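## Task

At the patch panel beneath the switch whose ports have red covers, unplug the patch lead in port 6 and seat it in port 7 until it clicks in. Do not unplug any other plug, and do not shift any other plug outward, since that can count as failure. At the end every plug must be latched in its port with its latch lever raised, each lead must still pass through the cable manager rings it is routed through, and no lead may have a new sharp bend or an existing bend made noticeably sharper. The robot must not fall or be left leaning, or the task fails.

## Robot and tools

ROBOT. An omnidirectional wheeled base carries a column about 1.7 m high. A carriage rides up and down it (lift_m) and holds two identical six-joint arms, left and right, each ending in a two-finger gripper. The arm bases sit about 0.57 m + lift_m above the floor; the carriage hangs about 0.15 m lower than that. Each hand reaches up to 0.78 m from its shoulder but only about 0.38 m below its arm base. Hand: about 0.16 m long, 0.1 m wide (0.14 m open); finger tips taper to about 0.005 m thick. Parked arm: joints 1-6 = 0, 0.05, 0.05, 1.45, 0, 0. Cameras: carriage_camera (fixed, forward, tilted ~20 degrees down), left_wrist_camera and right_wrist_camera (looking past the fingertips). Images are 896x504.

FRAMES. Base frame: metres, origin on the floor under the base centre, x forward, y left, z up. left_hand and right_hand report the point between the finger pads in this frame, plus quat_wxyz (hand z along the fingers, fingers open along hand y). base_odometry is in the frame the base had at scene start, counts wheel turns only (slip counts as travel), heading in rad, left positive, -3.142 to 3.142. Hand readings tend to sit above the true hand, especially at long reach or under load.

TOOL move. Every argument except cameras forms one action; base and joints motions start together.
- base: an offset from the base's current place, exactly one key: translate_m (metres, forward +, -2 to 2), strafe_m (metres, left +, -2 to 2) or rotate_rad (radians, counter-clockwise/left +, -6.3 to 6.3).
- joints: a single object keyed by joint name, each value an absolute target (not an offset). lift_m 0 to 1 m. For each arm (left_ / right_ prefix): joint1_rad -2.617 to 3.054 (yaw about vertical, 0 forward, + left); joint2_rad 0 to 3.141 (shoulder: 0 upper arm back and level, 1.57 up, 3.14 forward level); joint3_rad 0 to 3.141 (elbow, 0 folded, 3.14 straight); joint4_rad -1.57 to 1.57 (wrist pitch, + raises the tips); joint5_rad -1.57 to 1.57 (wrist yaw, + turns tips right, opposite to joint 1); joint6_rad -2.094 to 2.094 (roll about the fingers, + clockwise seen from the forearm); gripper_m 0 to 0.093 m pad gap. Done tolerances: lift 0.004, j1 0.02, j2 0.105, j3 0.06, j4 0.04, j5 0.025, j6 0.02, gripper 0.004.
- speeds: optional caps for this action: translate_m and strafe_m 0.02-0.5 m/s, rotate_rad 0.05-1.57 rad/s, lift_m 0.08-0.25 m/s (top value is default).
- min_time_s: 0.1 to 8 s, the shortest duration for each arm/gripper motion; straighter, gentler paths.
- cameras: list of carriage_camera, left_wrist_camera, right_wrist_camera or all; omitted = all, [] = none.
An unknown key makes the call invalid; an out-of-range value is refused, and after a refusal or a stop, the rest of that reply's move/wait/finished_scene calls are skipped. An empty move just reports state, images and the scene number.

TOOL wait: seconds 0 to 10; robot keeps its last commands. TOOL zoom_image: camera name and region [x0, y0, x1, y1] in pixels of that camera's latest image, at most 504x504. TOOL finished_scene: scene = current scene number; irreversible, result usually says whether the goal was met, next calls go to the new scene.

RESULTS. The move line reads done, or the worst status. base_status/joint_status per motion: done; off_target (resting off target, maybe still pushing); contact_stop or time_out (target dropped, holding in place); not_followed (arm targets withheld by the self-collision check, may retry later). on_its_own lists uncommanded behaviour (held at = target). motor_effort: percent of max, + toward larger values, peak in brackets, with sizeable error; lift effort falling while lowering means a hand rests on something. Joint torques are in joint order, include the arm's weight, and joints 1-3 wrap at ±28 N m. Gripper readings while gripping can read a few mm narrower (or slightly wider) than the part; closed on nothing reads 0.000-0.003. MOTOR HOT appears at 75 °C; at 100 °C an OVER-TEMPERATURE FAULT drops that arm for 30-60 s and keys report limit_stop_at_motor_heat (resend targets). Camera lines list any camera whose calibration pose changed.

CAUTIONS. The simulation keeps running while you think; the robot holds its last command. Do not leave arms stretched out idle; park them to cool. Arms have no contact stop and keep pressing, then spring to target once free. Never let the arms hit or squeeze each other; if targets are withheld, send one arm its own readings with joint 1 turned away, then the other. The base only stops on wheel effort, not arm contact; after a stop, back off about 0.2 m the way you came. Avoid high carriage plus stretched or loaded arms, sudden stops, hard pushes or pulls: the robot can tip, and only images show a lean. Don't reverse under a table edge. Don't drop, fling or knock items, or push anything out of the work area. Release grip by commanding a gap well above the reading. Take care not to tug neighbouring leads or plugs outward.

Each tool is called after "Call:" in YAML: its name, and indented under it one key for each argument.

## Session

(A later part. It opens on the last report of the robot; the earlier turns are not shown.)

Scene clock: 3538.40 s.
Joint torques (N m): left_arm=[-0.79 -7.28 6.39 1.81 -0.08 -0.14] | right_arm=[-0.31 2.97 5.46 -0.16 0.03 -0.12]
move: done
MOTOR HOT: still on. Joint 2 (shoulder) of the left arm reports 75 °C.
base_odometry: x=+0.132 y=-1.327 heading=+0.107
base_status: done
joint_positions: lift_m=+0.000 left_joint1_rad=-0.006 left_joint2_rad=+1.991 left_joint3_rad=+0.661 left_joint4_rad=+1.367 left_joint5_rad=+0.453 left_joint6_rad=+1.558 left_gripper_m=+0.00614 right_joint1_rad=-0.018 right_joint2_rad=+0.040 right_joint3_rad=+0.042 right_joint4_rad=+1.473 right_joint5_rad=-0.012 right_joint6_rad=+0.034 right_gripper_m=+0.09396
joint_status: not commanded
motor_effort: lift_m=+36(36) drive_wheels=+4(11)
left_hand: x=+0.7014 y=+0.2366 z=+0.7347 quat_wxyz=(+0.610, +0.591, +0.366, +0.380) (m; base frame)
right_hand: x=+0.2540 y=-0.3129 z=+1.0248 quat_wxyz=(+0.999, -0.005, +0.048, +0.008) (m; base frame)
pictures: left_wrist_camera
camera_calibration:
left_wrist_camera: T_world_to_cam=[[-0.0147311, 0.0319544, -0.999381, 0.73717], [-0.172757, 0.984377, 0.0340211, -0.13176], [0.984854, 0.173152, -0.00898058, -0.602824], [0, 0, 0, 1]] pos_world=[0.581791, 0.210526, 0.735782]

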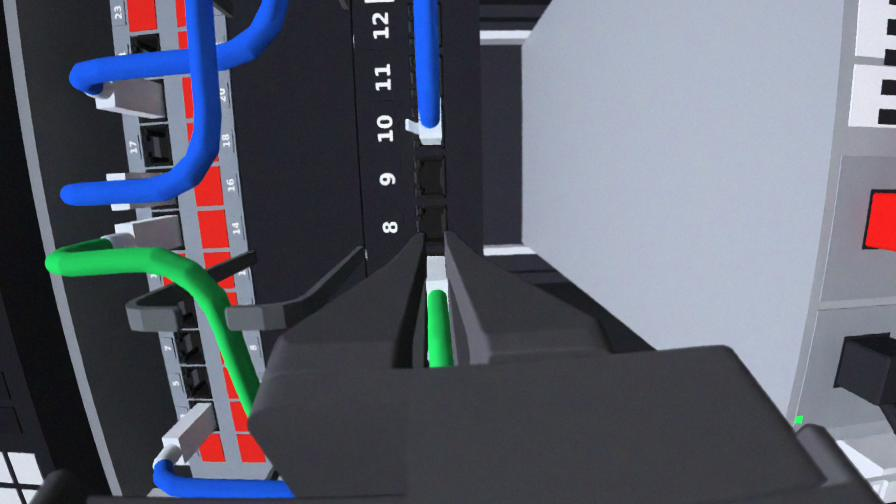

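Call:
move:
  base: {"translate_m": 0.002}
  speeds: {"translate_m": 0.02}
  cameras: ["left_wrist_camera"]

Call:
zoom_image:
  camera: "left_wrist_camera"
  region: [410, 200, 470, 260]

Call:
zoom_image:
  camera: "left_wrist_camera"
  region: [410, 245, 460, 295]

Scene clock: 3665.27 s.
Joint torques (N m): left_arm=[-0.77 -7.32 6.9 1.74 -0.1 -0.16] | right_arm=[-0.12 2.86 5.31 -0.18 0.03 -0.11]
move: done
MOTOR HOT: still on. Joint 2 (shoulder) of the left arm reports 73 °C.
base_odometry: x=+0.134 y=-1.327 heading=+0.107
base_status: done
joint_positions: lift_m=+0.000 left_joint1_rad=-0.006 left_joint2_rad=+1.991 left_joint3_rad=+0.655 left_joint4_rad=+1.374 left_joint5_rad=+0.455 left_joint6_rad=+1.559 left_gripper_m=+0.00614 right_joint1_rad=-0.018 right_joint2_rad=+0.040 right_joint3_rad=+0.042 right_joint4_rad=+1.472 right_joint5_rad=-0.012 right_joint6_rad=+0.034 right_gripper_m=+0.09396
joint_status: not commanded
motor_effort: lift_m=+36(36) drive_wheels=+4(12)
left_hand: x=+0.6999 y=+0.2364 z=+0.7345 quat_wxyz=(+0.610, +0.591, +0.365, +0.380) (m; base frame)
right_hand: x=+0.2541 y=-0.3129 z=+1.0248 quat_wxyz=(+0.999, -0.005, +0.049, +0.008) (m; base frame)
pictures: left_wrist_camera
camera_calibration:
left_wrist_camera: T_world_to_cam=[[-0.012458, 0.0326766, -0.999388, 0.735184], [-0.170938, 0.984684, 0.0343266, -0.133344], [0.985203, 0.171261, -0.00668157, -0.602834], [0, 0, 0, 1]] pos_world=[0.580279, 0.21052, 0.735284]

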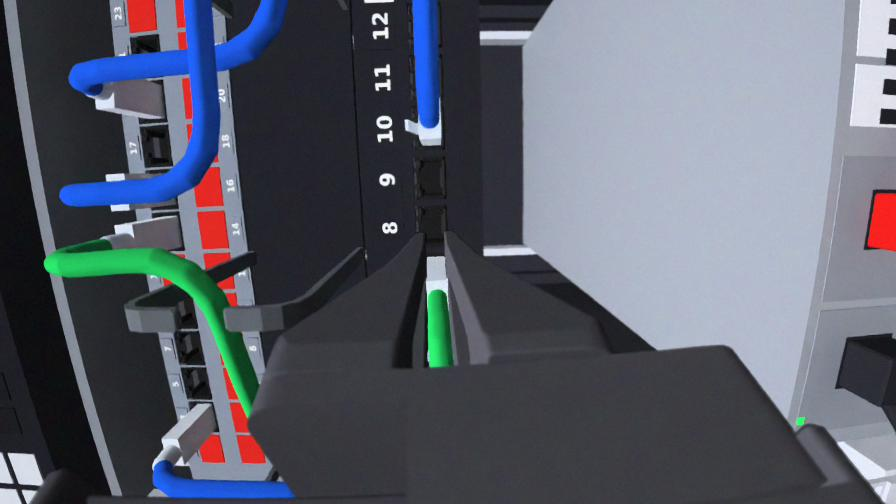

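Scaled by 8.400 from the camera's 896x504 image, which has a finer 1280x720 frame.

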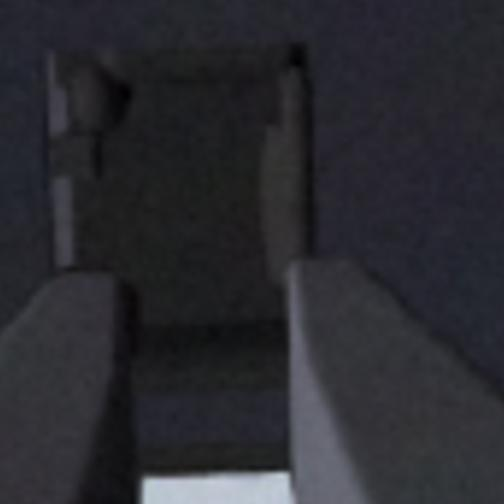

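Scaled by 10.080 from the camera's 896x504 image, which has a finer 1280x720 frame.

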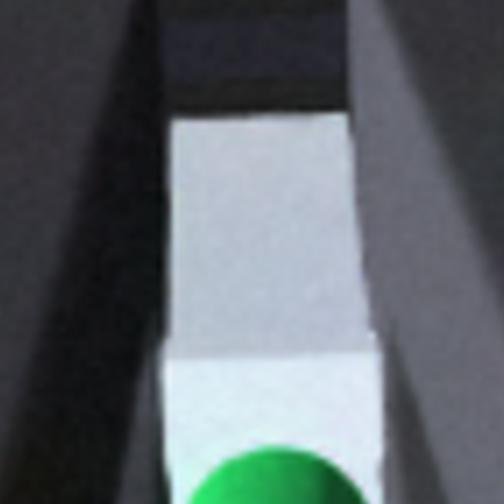

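Call:
move:
  base: {"translate_m": 0.002}
  speeds: {"translate_m": 0.02}
  cameras: ["left_wrist_camera"]

Call:
zoom_image:
  camera: "left_wrist_camera"
  region: [410, 245, 460, 295]

Scene clock: 3682.33 s.
Joint torques (N m): left_arm=[-0.91 -7.24 7.25 1.69 -0.18 -0.16] | right_arm=[-0.32 2.85 5.35 -0.14 0.06 -0.13]
move: done
MOTOR HOT: still on. Joint 2 (shoulder) of the left arm reports 73 °C.
base_odometry: x=+0.136 y=-1.327 heading=+0.107
base_status: done
joint_positions: lift_m=+0.000 left_joint1_rad=-0.004 left_joint2_rad=+1.991 left_joint3_rad=+0.651 left_joint4_rad=+1.380 left_joint5_rad=+0.458 left_joint6_rad=+1.559 left_gripper_m=+0.00614 right_joint1_rad=-0.018 right_joint2_rad=+0.040 right_joint3_rad=+0.042 right_joint4_rad=+1.472 right_joint5_rad=-0.012 right_joint6_rad=+0.034 right_gripper_m=+0.09396
joint_status: not commanded
motor_effort: lift_m=+36(36) drive_wheels=+4(11)
left_hand: x=+0.6989 y=+0.2365 z=+0.7344 quat_wxyz=(+0.611, +0.592, +0.364, +0.380) (m; base frame)
right_hand: x=+0.2542 y=-0.3129 z=+1.0247 quat_wxyz=(+0.999, -0.005, +0.049, +0.008) (m; base frame)
pictures: left_wrist_camera
camera_calibration:
left_wrist_camera: T_world_to_cam=[[-0.0106606, 0.0332054, -0.999392, 0.733714], [-0.1692, 0.984977, 0.0345313, -0.135016], [0.985524, 0.169465, -0.00488206, -0.603022], [0, 0, 0, 1]] pos_world=[0.57927, 0.210816, 0.734986]

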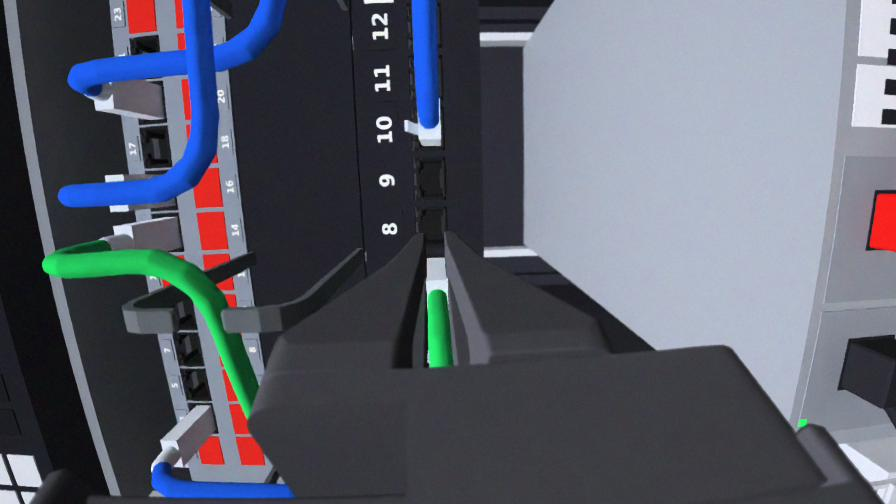

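Scaled by 10.080 from the camera's 896x504 image, which has a finer 1280x720 frame.

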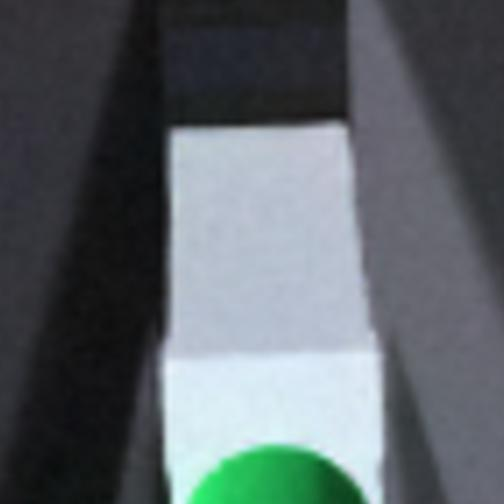

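Call:
move:
  base: {"translate_m": 0.002}
  speeds: {"translate_m": 0.02}
  cameras: ["left_wrist_camera"]

Call:
zoom_image:
  camera: "left_wrist_camera"
  region: [410, 245, 460, 295]

Call:
zoom_image:
  camera: "left_wrist_camera"
  region: [410, 195, 470, 255]

Scene clock: 3716.43 s.
Joint torques (N m): left_arm=[-0.87 -7.21 7.39 1.69 -0.17 -0.15] | right_arm=[-0.18 2.74 5.52 -0.19 0.04 -0.12]
move: done
MOTOR HOT: cleared for the motors of the left arm.
base_odometry: x=+0.138 y=-1.327 heading=+0.107
base_status: done
joint_positions: lift_m=+0.000 left_joint1_rad=-0.004 left_joint2_rad=+1.991 left_joint3_rad=+0.649 left_joint4_rad=+1.382 left_joint5_rad=+0.459 left_joint6_rad=+1.559 left_gripper_m=+0.00614 right_joint1_rad=-0.018 right_joint2_rad=+0.040 right_joint3_rad=+0.042 right_joint4_rad=+1.472 right_joint5_rad=-0.012 right_joint6_rad=+0.034 right_gripper_m=+0.09396
joint_status: not commanded
motor_effort: lift_m=+36(36) drive_wheels=+4(11)
left_hand: x=+0.6984 y=+0.2364 z=+0.7341 quat_wxyz=(+0.611, +0.592, +0.363, +0.380) (m; base frame)
right_hand: x=+0.2542 y=-0.3129 z=+1.0247 quat_wxyz=(+0.999, -0.005, +0.049, +0.008) (m; base frame)
pictures: left_wrist_camera
camera_calibration:
left_wrist_camera: T_world_to_cam=[[-0.0104869, 0.0335411, -0.999382, 0.733229], [-0.168394, 0.985104, 0.0348289, -0.135817], [0.985664, 0.168655, -0.00468259, -0.602487], [0, 0, 0, 1]] pos_world=[0.578669, 0.210813, 0.734686]

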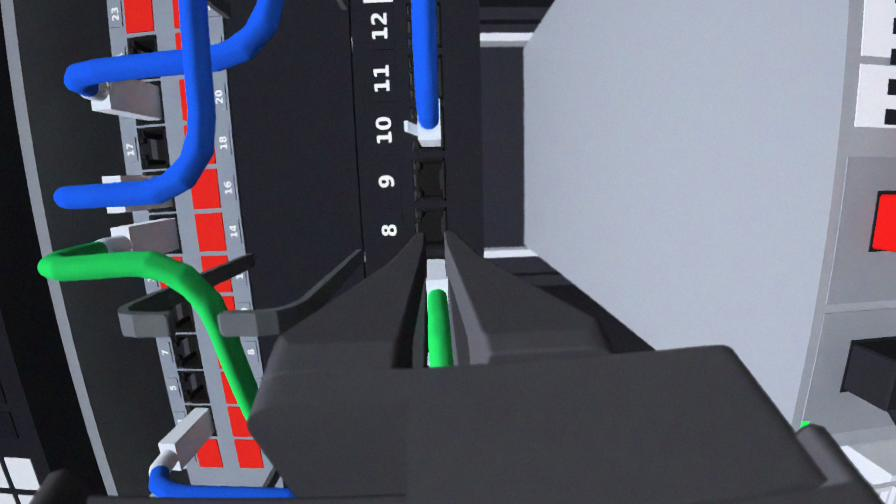

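Scaled by 10.080 from the camera's 896x504 image, which has a finer 1280x720 frame.

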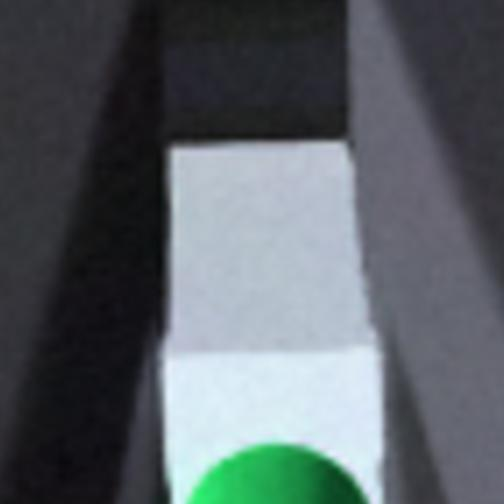

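Scaled by 8.400 from the camera's 896x504 image, which has a finer 1280x720 frame.

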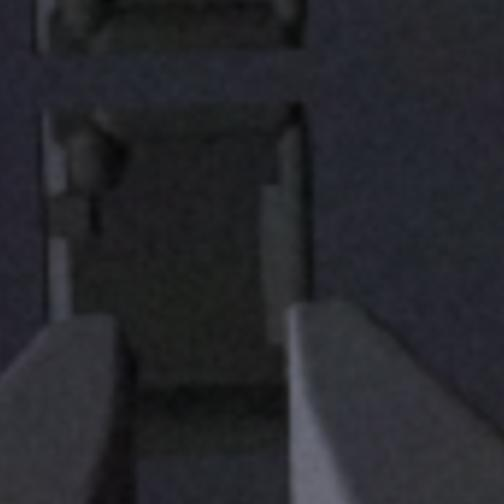

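Call:
zoom_image:
  camera: "left_wrist_camera"
  region: [400, 90, 460, 150]

Call:
zoom_image:
  camera: "left_wrist_camera"
  region: [405, 150, 455, 200]

Call:
zoom_image:
  camera: "left_wrist_camera"
  region: [405, 200, 455, 250]

Call:
zoom_image:
  camera: "left_wrist_camera"
  region: [410, 270, 480, 340]

Scaled by 8.400 from the camera's 896x504 image, which has a finer 1280x720 frame.

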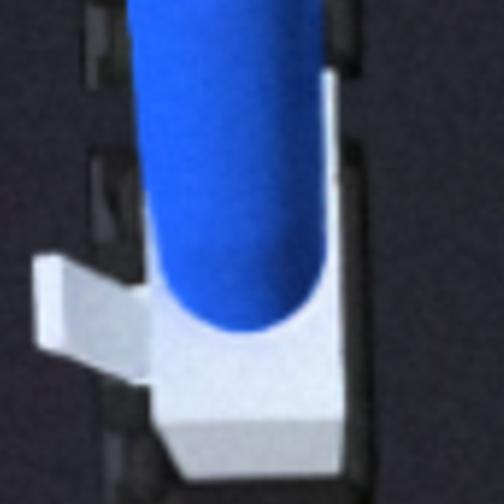

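Scaled by 10.080 from the camera's 896x504 image, which has a finer 1280x720 frame.

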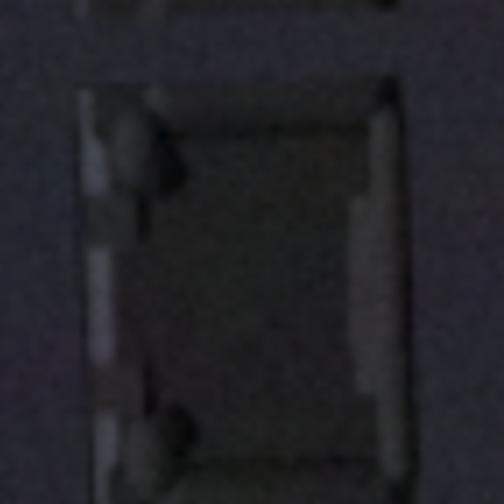

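Scaled by 10.080 from the camera's 896x504 image, which has a finer 1280x720 frame.

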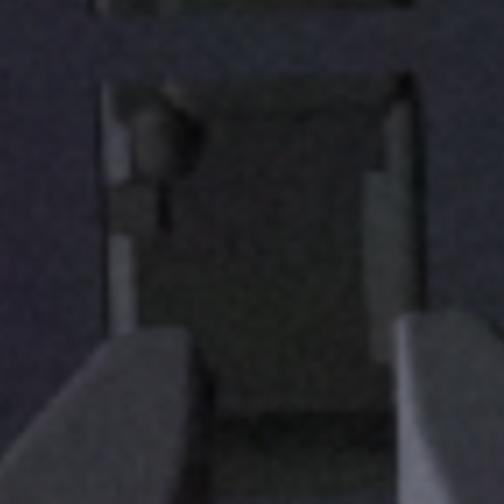

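Scaled by 7.200 from the camera's 896x504 image, which has a finer 1280x720 frame.

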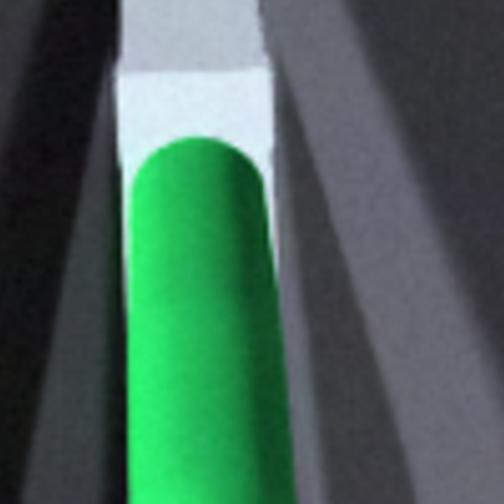

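Call:
move:
  base: {"translate_m": 0.002}
  speeds: {"translate_m": 0.02}
  cameras: ["left_wrist_camera"]

Call:
zoom_image:
  camera: "left_wrist_camera"
  region: [410, 240, 460, 290]

Scene clock: 3824.57 s.
Joint torques (N m): left_arm=[-1.01 -7.25 7.53 1.65 -0.21 -0.17] | right_arm=[-0.35 2.78 5.53 -0.18 0.01 -0.09]
move: done
base_odometry: x=+0.140 y=-1.327 heading=+0.107
base_status: done
joint_positions: lift_m=+0.000 left_joint1_rad=-0.004 left_joint2_rad=+1.991 left_joint3_rad=+0.648 left_joint4_rad=+1.384 left_joint5_rad=+0.463 left_joint6_rad=+1.559 left_gripper_m=+0.00614 right_joint1_rad=-0.018 right_joint2_rad=+0.040 right_joint3_rad=+0.042 right_joint4_rad=+1.473 right_joint5_rad=-0.012 right_joint6_rad=+0.034 right_gripper_m=+0.09396
joint_status: not commanded
motor_effort: lift_m=+36(36) drive_wheels=+5(12)
left_hand: x=+0.6978 y=+0.2361 z=+0.7342 quat_wxyz=(+0.612, +0.592, +0.362, +0.380) (m; base frame)
right_hand: x=+0.2540 y=-0.3129 z=+1.0248 quat_wxyz=(+0.999, -0.005, +0.048, +0.008) (m; base frame)
pictures: left_wrist_camera
camera_calibration:
left_wrist_camera: T_world_to_cam=[[-0.0092909, 0.0337623, -0.999387, 0.732486], [-0.165127, 0.985657, 0.0348336, -0.138021], [0.986229, 0.165349, -0.00358258, -0.602341], [0, 0, 0, 1]] pos_world=[0.57806, 0.210908, 0.734687]

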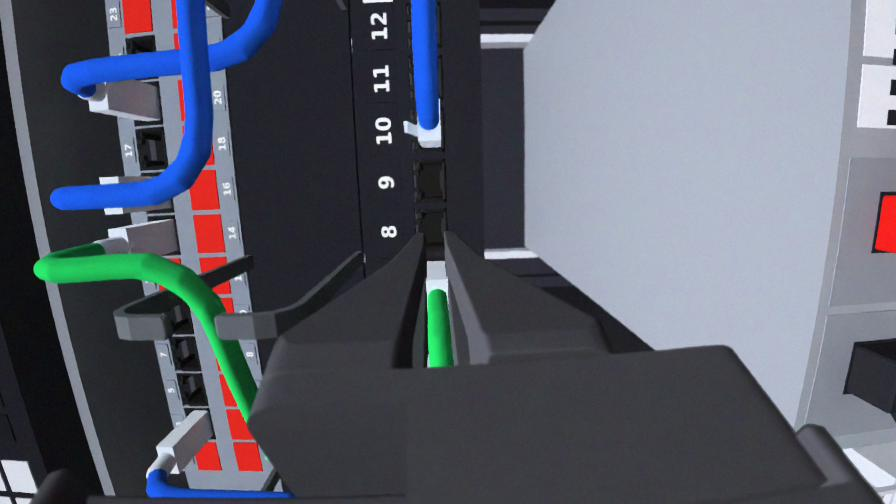

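Scaled by 10.080 from the camera's 896x504 image, which has a finer 1280x720 frame.

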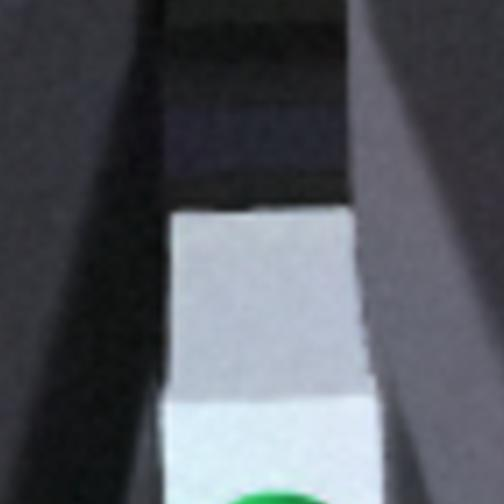

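Call:
move:
  base: {"translate_m": 0.002}
  speeds: {"translate_m": 0.02}
  cameras: ["left_wrist_camera"]

Call:
zoom_image:
  camera: "left_wrist_camera"
  region: [410, 240, 460, 290]

Scene clock: 3836.67 s.
Joint torques (N m): left_arm=[-1.22 -7.17 7.94 1.58 -0.27 -0.17] | right_arm=[-0.24 2.92 5.41 -0.14 0.02 -0.16]
move: done
base_odometry: x=+0.142 y=-1.327 heading=+0.108
base_status: done
joint_positions: lift_m=+0.000 left_joint1_rad=-0.002 left_joint2_rad=+1.991 left_joint3_rad=+0.643 left_joint4_rad=+1.392 left_joint5_rad=+0.470 left_joint6_rad=+1.559 left_gripper_m=+0.00614 right_joint1_rad=-0.018 right_joint2_rad=+0.040 right_joint3_rad=+0.042 right_joint4_rad=+1.472 right_joint5_rad=-0.012 right_joint6_rad=+0.034 right_gripper_m=+0.09396
joint_status: not commanded
motor_effort: lift_m=+36(36) drive_wheels=+5(12)
left_hand: x=+0.6963 y=+0.2357 z=+0.7342 quat_wxyz=(+0.613, +0.593, +0.359, +0.379) (m; base frame)
right_hand: x=+0.2541 y=-0.3129 z=+1.0248 quat_wxyz=(+0.999, -0.005, +0.049, +0.008) (m; base frame)
pictures: left_wrist_camera
camera_calibration:
left_wrist_camera: T_world_to_cam=[[-0.00682537, 0.0340853, -0.999396, 0.73058], [-0.159922, 0.986518, 0.0347383, -0.141691], [0.987106, 0.160062, -0.00128237, -0.601777], [0, 0, 0, 1]] pos_world=[0.576345, 0.2112, 0.734289]

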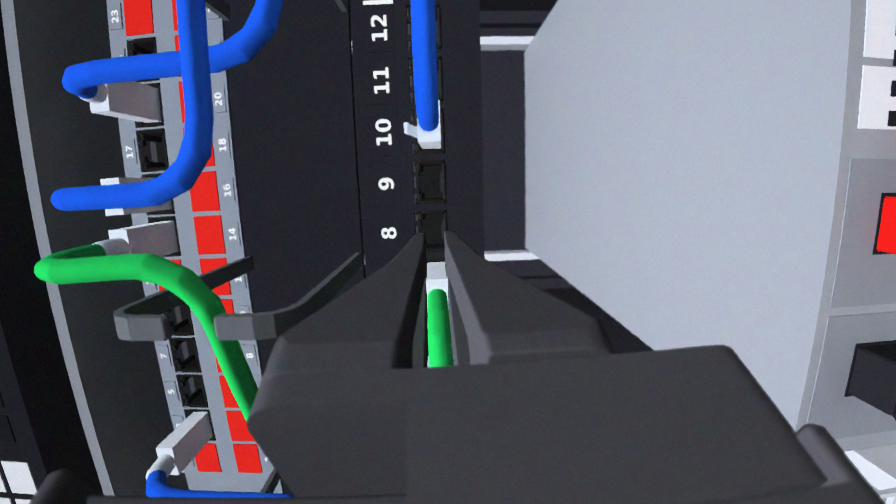

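Scaled by 10.080 from the camera's 896x504 image, which has a finer 1280x720 frame.

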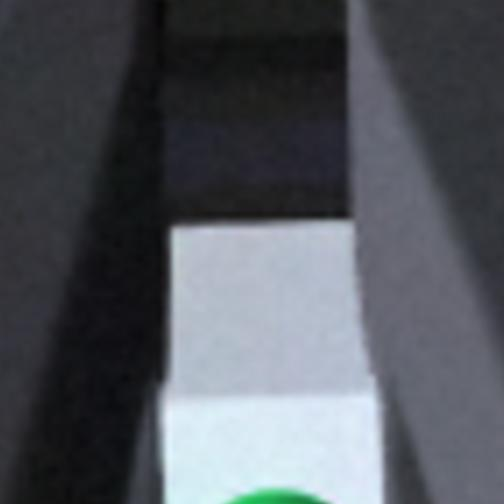

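Call:
move:
  joints: {"left_joint1_rad": -0.003, "left_joint5_rad": 0.472}
  min_time_s: 1.5
  cameras: ["left_wrist_camera"]

Call:
zoom_image:
  camera: "left_wrist_camera"
  region: [410, 240, 460, 290]

Scene clock: 3869.67 s.
Joint torques (N m): left_arm=[-0.24 -7.23 7.88 1.58 -0.08 -0.16] | right_arm=[-0.09 2.89 5.3 -0.17 0.05 -0.12]
move: done
base_odometry: x=+0.142 y=-1.327 heading=+0.108
base_status: not commanded
joint_positions: lift_m=+0.000 left_joint1_rad=+0.000 left_joint2_rad=+1.991 left_joint3_rad=+0.643 left_joint4_rad=+1.392 left_joint5_rad=+0.476 left_joint6_rad=+1.559 left_gripper_m=+0.00614 right_joint1_rad=-0.018 right_joint2_rad=+0.040 right_joint3_rad=+0.042 right_joint4_rad=+1.472 right_joint5_rad=-0.012 right_joint6_rad=+0.034 right_gripper_m=+0.09396
joint_status: all done
motor_effort: lift_m=+36(36) drive_wheels=+5(7)
left_hand: x=+0.6960 y=+0.2359 z=+0.7342 quat_wxyz=(+0.614, +0.594, +0.358, +0.378) (m; base frame)
right_hand: x=+0.2541 y=-0.3129 z=+1.0248 quat_wxyz=(+0.999, -0.005, +0.049, +0.008) (m; base frame)
pictures: left_wrist_camera
camera_calibration:
left_wrist_camera: T_world_to_cam=[[-0.00664265, 0.0344236, -0.999385, 0.730373], [-0.156112, 0.987118, 0.0350387, -0.144883], [0.987717, 0.156248, -0.00118315, -0.60109], [0, 0, 0, 1]] pos_world=[0.57594, 0.211794, 0.734289]

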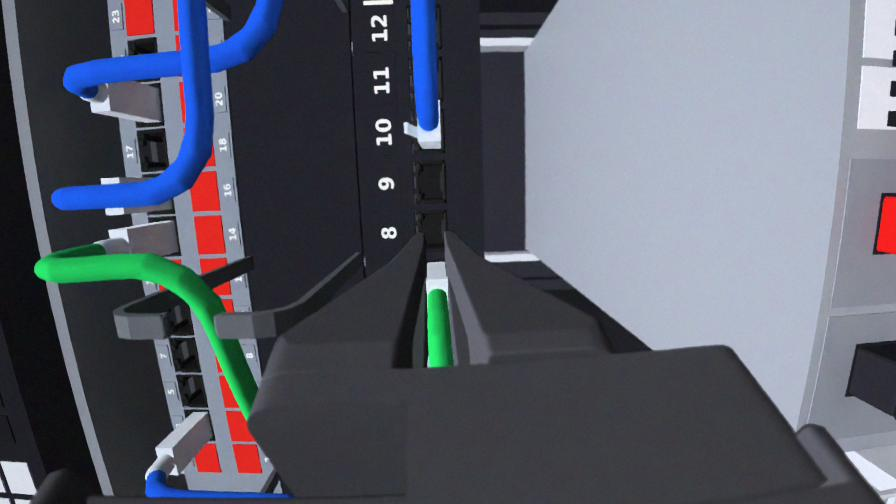

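Scaled by 10.080 from the camera's 896x504 image, which has a finer 1280x720 frame.

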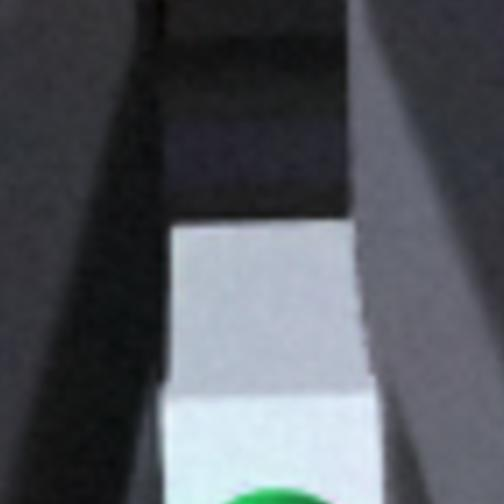

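Call:
move:
  base: {"translate_m": 0.002}
  speeds: {"translate_m": 0.02}
  cameras: ["left_wrist_camera"]

Call:
zoom_image:
  camera: "left_wrist_camera"
  region: [410, 240, 460, 290]

Scene clock: 3875.53 s.
Joint torques (N m): left_arm=[-0.87 -7.13 7.99 1.57 -0.32 -0.18] | right_arm=[-0.28 2.93 5.39 -0.19 -0.02 -0.12]
move: done
base_odometry: x=+0.144 y=-1.327 heading=+0.108
base_status: done
joint_positions: lift_m=+0.000 left_joint1_rad=+0.007 left_joint2_rad=+1.991 left_joint3_rad=+0.641 left_joint4_rad=+1.394 left_joint5_rad=+0.498 left_joint6_rad=+1.560 left_gripper_m=+0.00614 right_joint1_rad=-0.018 right_joint2_rad=+0.040 right_joint3_rad=+0.042 right_joint4_rad=+1.472 right_joint5_rad=-0.012 right_joint6_rad=+0.034 right_gripper_m=+0.09396
joint_status: not commanded
motor_effort: lift_m=+36(36) drive_wheels=+6(11)
left_hand: x=+0.6943 y=+0.2356 z=+0.7340 quat_wxyz=(+0.616, +0.597, +0.353, +0.373) (m; base frame)
right_hand: x=+0.2541 y=-0.3129 z=+1.0248 quat_wxyz=(+0.999, -0.005, +0.049, +0.008) (m; base frame)
pictures: left_wrist_camera
camera_calibration:
left_wrist_camera: T_world_to_cam=[[-0.00518967, 0.0357653, -0.999347, 0.728956], [-0.141164, 0.989326, 0.0361398, -0.156605], [0.989973, 0.14126, -0.0000854925, -0.598242], [0, 0, 0, 1]] pos_world=[0.573919, 0.21337, 0.734089]

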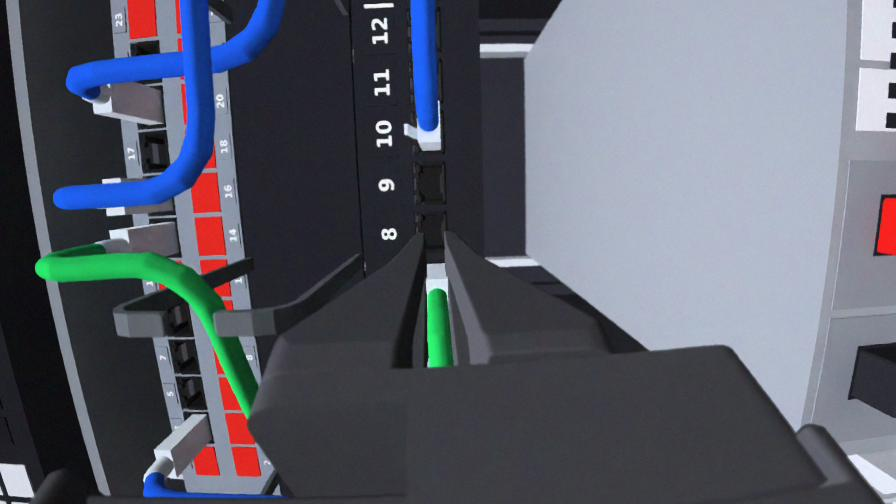

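Scaled by 10.080 from the camera's 896x504 image, which has a finer 1280x720 frame.

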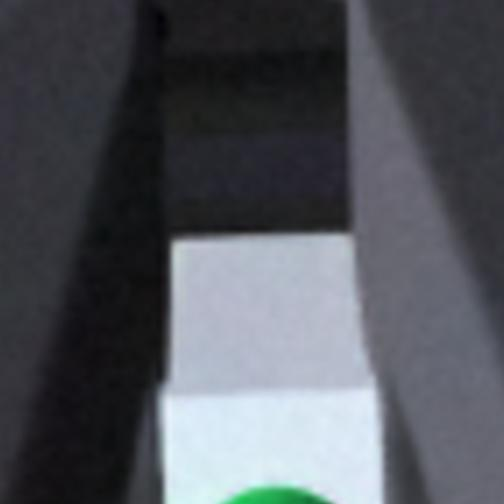

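Call:
zoom_image:
  camera: "left_wrist_camera"
  region: [200, 230, 320, 350]

Call:
zoom_image:
  camera: "left_wrist_camera"
  region: [300, 200, 440, 340]

Scaled by 4.200 from the camera's 896x504 image, which has a finer 1280x720 frame.

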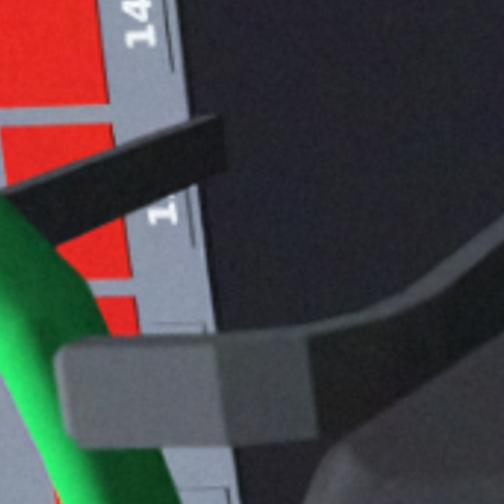

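Scaled by 3.600 from the camera's 896x504 image, which has a finer 1280x720 frame.

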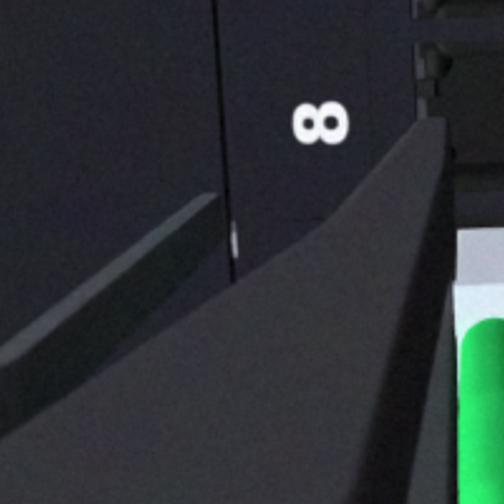

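Call:
zoom_image:
  camera: "left_wrist_camera"
  region: [402, 112, 452, 162]

Call:
zoom_image:
  camera: "left_wrist_camera"
  region: [412, 255, 462, 305]

Call:
zoom_image:
  camera: "left_wrist_camera"
  region: [405, 155, 455, 205]

Call:
zoom_image:
  camera: "left_wrist_camera"
  region: [405, 200, 455, 250]

Scaled by 10.080 from the camera's 896x504 image, which has a finer 1280x720 frame.

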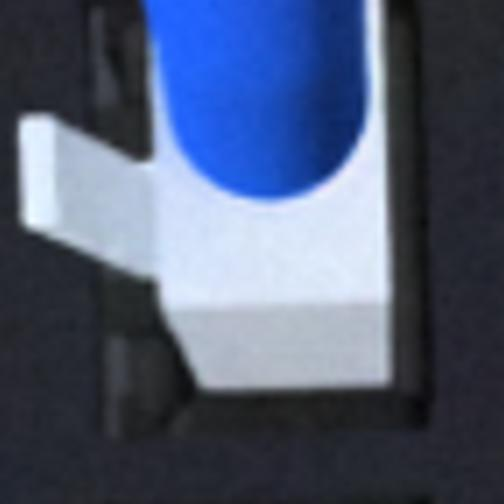

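Scaled by 10.080 from the camera's 896x504 image, which has a finer 1280x720 frame.

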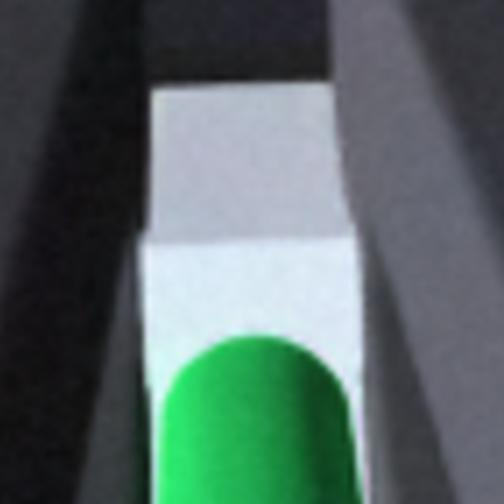

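Scaled by 10.080 from the camera's 896x504 image, which has a finer 1280x720 frame.

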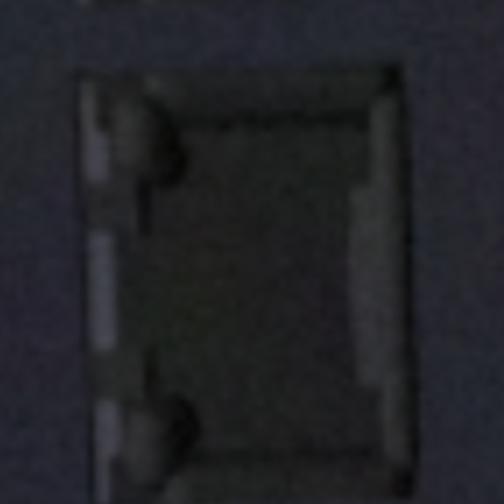

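Scaled by 10.080 from the camera's 896x504 image, which has a finer 1280x720 frame.

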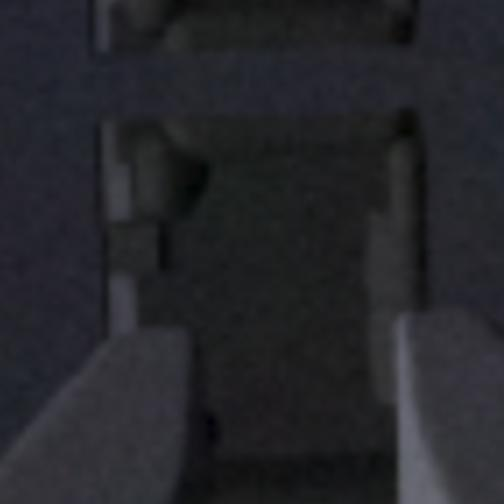

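Call:
move:
  joints: {"left_joint1_rad": -0.012, "left_joint5_rad": 0.437}
  min_time_s: 2.0
  cameras: ["left_wrist_camera"]

Call:
zoom_image:
  camera: "left_wrist_camera"
  region: [412, 245, 462, 295]

Scene clock: 4082.07 s.
Joint torques (N m): left_arm=[-1.7 -7.19 8.08 1.54 -0.72 -0.17] | right_arm=[-0.09 2.93 5.48 -0.2 0.05 -0.12]
move: off_target
base_odometry: x=+0.144 y=-1.327 heading=+0.108
base_status: not commanded
joint_positions: lift_m=+0.000 left_joint1_rad=+0.007 left_joint2_rad=+1.991 left_joint3_rad=+0.641 left_joint4_rad=+1.394 left_joint5_rad=+0.495 left_joint6_rad=+1.560 left_gripper_m=+0.00614 right_joint1_rad=-0.018 right_joint2_rad=+0.040 right_joint3_rad=+0.042 right_joint4_rad=+1.472 right_joint5_rad=-0.012 right_joint6_rad=+0.034 right_gripper_m=+0.09396
joint_status: left_joint5_rad off_target (ended at +0.495, target +0.437); the others done
motor_effort: lift_m=+36(36) drive_wheels=+4(6)
left_hand: x=+0.6945 y=+0.2360 z=+0.7340 quat_wxyz=(+0.616, +0.596, +0.354, +0.374) (m; base frame)
right_hand: x=+0.2541 y=-0.3129 z=+1.0248 quat_wxyz=(+0.999, -0.005, +0.049, +0.008) (m; base frame)
pictures: left_wrist_camera
camera_calibration:
left_wrist_camera: T_world_to_cam=[[-0.00526888, 0.0356534, -0.99935, 0.729026], [-0.143752, 0.988957, 0.0360405, -0.155028], [0.9896, 0.143849, -0.0000854502, -0.598895], [0, 0, 0, 1]] pos_world=[0.574222, 0.213474, 0.734089]

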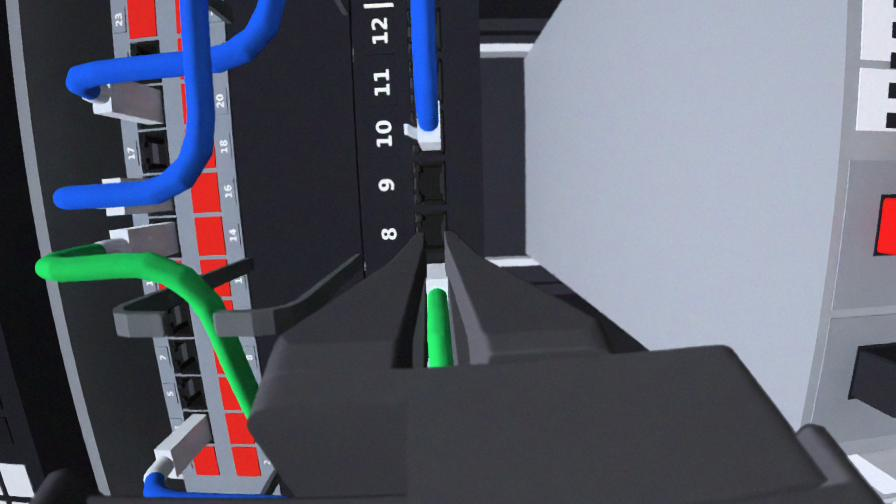

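Scaled by 10.080 from the camera's 896x504 image, which has a finer 1280x720 frame.

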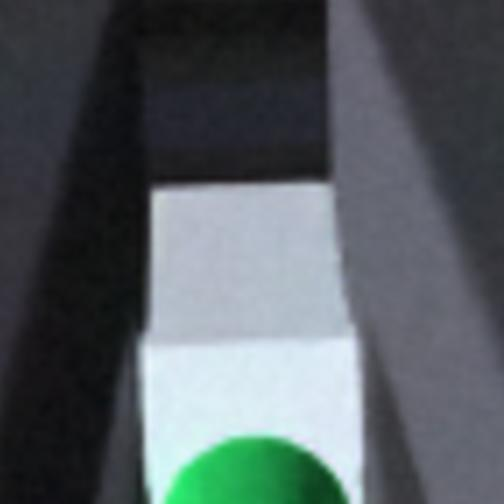

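Call:
move:
  base: {"translate_m": -0.005}
  speeds: {"translate_m": 0.02}
  cameras: ["left_wrist_camera"]

Call:
zoom_image:
  camera: "left_wrist_camera"
  region: [412, 245, 462, 295]

Scene clock: 4090.20 s.
Joint torques (N m): left_arm=[-0.72 -7.28 7.01 1.75 -0.3 -0.17] | right_arm=[-0.24 3.06 5.65 -0.16 0.05 -0.16]
move: done
base_odometry: x=+0.139 y=-1.328 heading=+0.108
base_status: done
joint_positions: lift_m=+0.000 left_joint1_rad=-0.004 left_joint2_rad=+1.991 left_joint3_rad=+0.653 left_joint4_rad=+1.376 left_joint5_rad=+0.461 left_joint6_rad=+1.560 left_gripper_m=+0.00614 right_joint1_rad=-0.018 right_joint2_rad=+0.040 right_joint3_rad=+0.042 right_joint4_rad=+1.472 right_joint5_rad=-0.012 right_joint6_rad=+0.034 right_gripper_m=+0.09396
joint_status: not commanded
on_its_own: left_joint5_rad moved -0.034 to your old target +0.437
motor_effort: lift_m=+36(36) drive_wheels=+3(4)
left_hand: x=+0.6992 y=+0.2364 z=+0.7342 quat_wxyz=(+0.611, +0.592, +0.363, +0.380) (m; base frame)
right_hand: x=+0.2541 y=-0.3129 z=+1.0248 quat_wxyz=(+0.999, -0.005, +0.049, +0.008) (m; base frame)
pictures: left_wrist_camera
camera_calibration:
left_wrist_camera: T_world_to_cam=[[-0.0118489, 0.0340247, -0.999351, 0.734193], [-0.167241, 0.985276, 0.0355284, -0.137104], [0.985845, 0.167554, -0.0059841, -0.602228], [0, 0, 0, 1]] pos_world=[0.579473, 0.21101, 0.734983]

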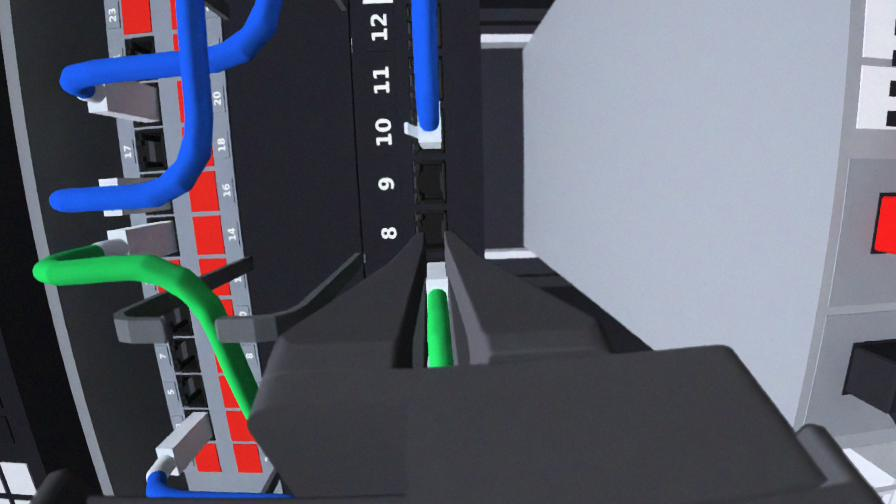

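Scaled by 10.080 from the camera's 896x504 image, which has a finer 1280x720 frame.

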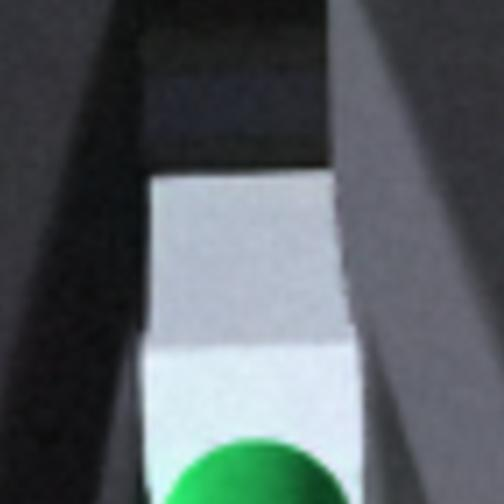

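Call:
move:
  joints: {"left_joint1_rad": -0.005, "left_joint3_rad": 0.666, "left_joint4_rad": 1.384, "left_joint5_rad": 0.459}
  min_time_s: 1.5
  cameras: ["left_wrist_camera"]

Call:
zoom_image:
  camera: "left_wrist_camera"
  region: [412, 245, 462, 295]

Scene clock: 4132.63 s.
Joint torques (N m): left_arm=[-0.09 -7.27 5.81 1.95 -0.08 -0.16] | right_arm=[-0.2 3 5.37 -0.2 0.08 -0.15]
move: done
base_odometry: x=+0.139 y=-1.328 heading=+0.108
base_status: not commanded
joint_positions: lift_m=+0.000 left_joint1_rad=-0.004 left_joint2_rad=+1.991 left_joint3_rad=+0.653 left_joint4_rad=+1.377 left_joint5_rad=+0.463 left_joint6_rad=+1.560 left_gripper_m=+0.00614 right_joint1_rad=-0.018 right_joint2_rad=+0.040 right_joint3_rad=+0.042 right_joint4_rad=+1.472 right_joint5_rad=-0.012 right_joint6_rad=+0.034 right_gripper_m=+0.09396
joint_status: all done
motor_effort: lift_m=+36(36) drive_wheels=+4(4)
left_hand: x=+0.6990 y=+0.2361 z=+0.7344 quat_wxyz=(+0.611, +0.593, +0.362, +0.379) (m; base frame)
right_hand: x=+0.2541 y=-0.3129 z=+1.0248 quat_wxyz=(+0.999, -0.005, +0.049, +0.008) (m; base frame)
pictures: left_wrist_camera
camera_calibration:
left_wrist_camera: T_world_to_cam=[[-0.0109677, 0.0340859, -0.999359, 0.733777], [-0.165067, 0.985646, 0.0354297, -0.138305], [0.986221, 0.16535, -0.00518385, -0.602349], [0, 0, 0, 1]] pos_world=[0.579267, 0.210907, 0.735084]

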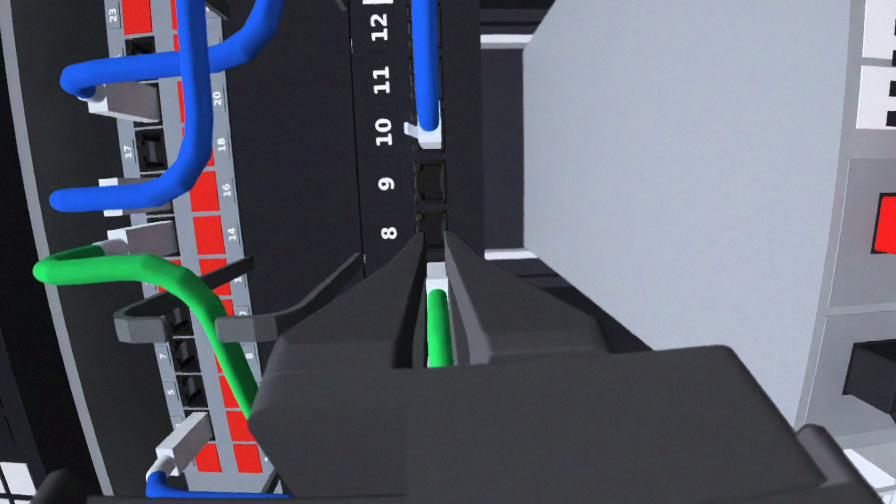

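Scaled by 10.080 from the camera's 896x504 image, which has a finer 1280x720 frame.

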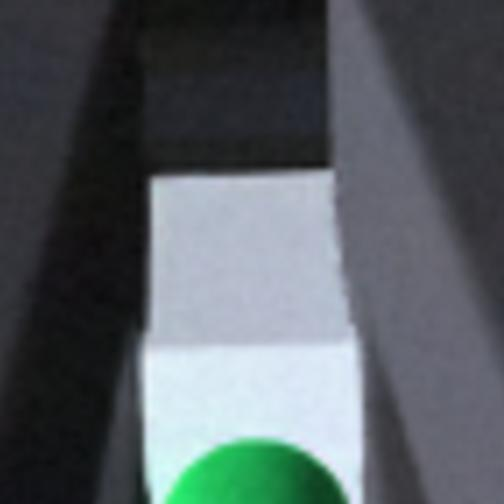

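Call:
move:
  joints: {"left_gripper_m": 0.0095}
  min_time_s: 2.5
  cameras: ["left_wrist_camera"]

Call:
zoom_image:
  camera: "left_wrist_camera"
  region: [402, 235, 472, 305]

Scene clock: 4141.23 s.
Joint torques (N m): left_arm=[-0.08 -7.25 5.78 1.93 -0.08 -0.16] | right_arm=[-0.08 2.89 5.44 -0.18 0.05 -0.11]
move: done
base_odometry: x=+0.139 y=-1.328 heading=+0.108
base_status: not commanded
joint_positions: lift_m=+0.000 left_joint1_rad=-0.004 left_joint2_rad=+1.991 left_joint3_rad=+0.653 left_joint4_rad=+1.380 left_joint5_rad=+0.463 left_joint6_rad=+1.560 left_gripper_m=+0.00938 right_joint1_rad=-0.018 right_joint2_rad=+0.040 right_joint3_rad=+0.042 right_joint4_rad=+1.472 right_joint5_rad=-0.012 right_joint6_rad=+0.034 right_gripper_m=+0.09396
joint_status: all done
motor_effort: lift_m=+36(36) drive_wheels=+2(4)
left_hand: x=+0.6990 y=+0.2360 z=+0.7351 quat_wxyz=(+0.612, +0.592, +0.361, +0.380) (m; base frame)
right_hand: x=+0.2541 y=-0.3129 z=+1.0248 quat_wxyz=(+0.999, -0.005, +0.049, +0.008) (m; base frame)
pictures: left_wrist_camera
camera_calibration:
left_wrist_camera: T_world_to_cam=[[-0.00791474, 0.0340974, -0.999387, 0.73233], [-0.164786, 0.98571, 0.0349358, -0.138147], [0.986298, 0.164961, -0.00218287, -0.604404], [0, 0, 0, 1]] pos_world=[0.579154, 0.210906, 0.735388]

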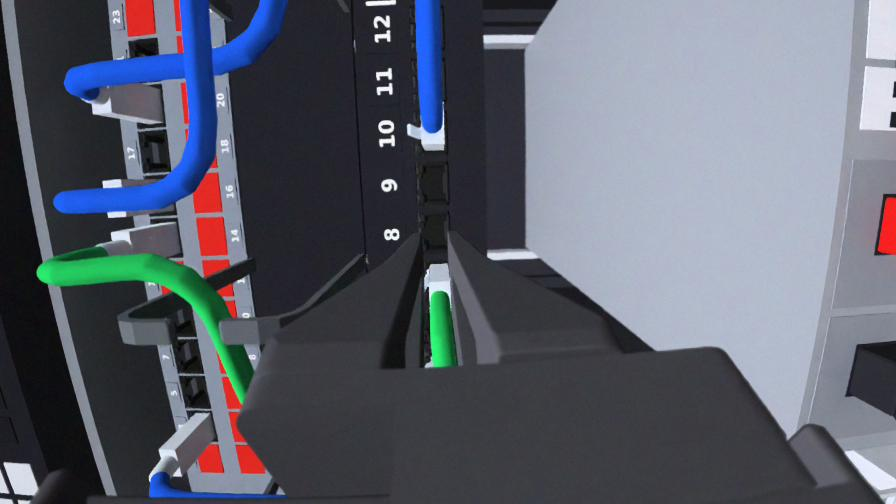

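Scaled by 7.200 from the camera's 896x504 image, which has a finer 1280x720 frame.

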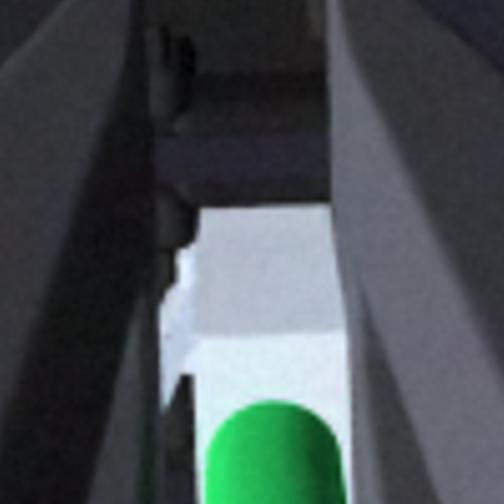

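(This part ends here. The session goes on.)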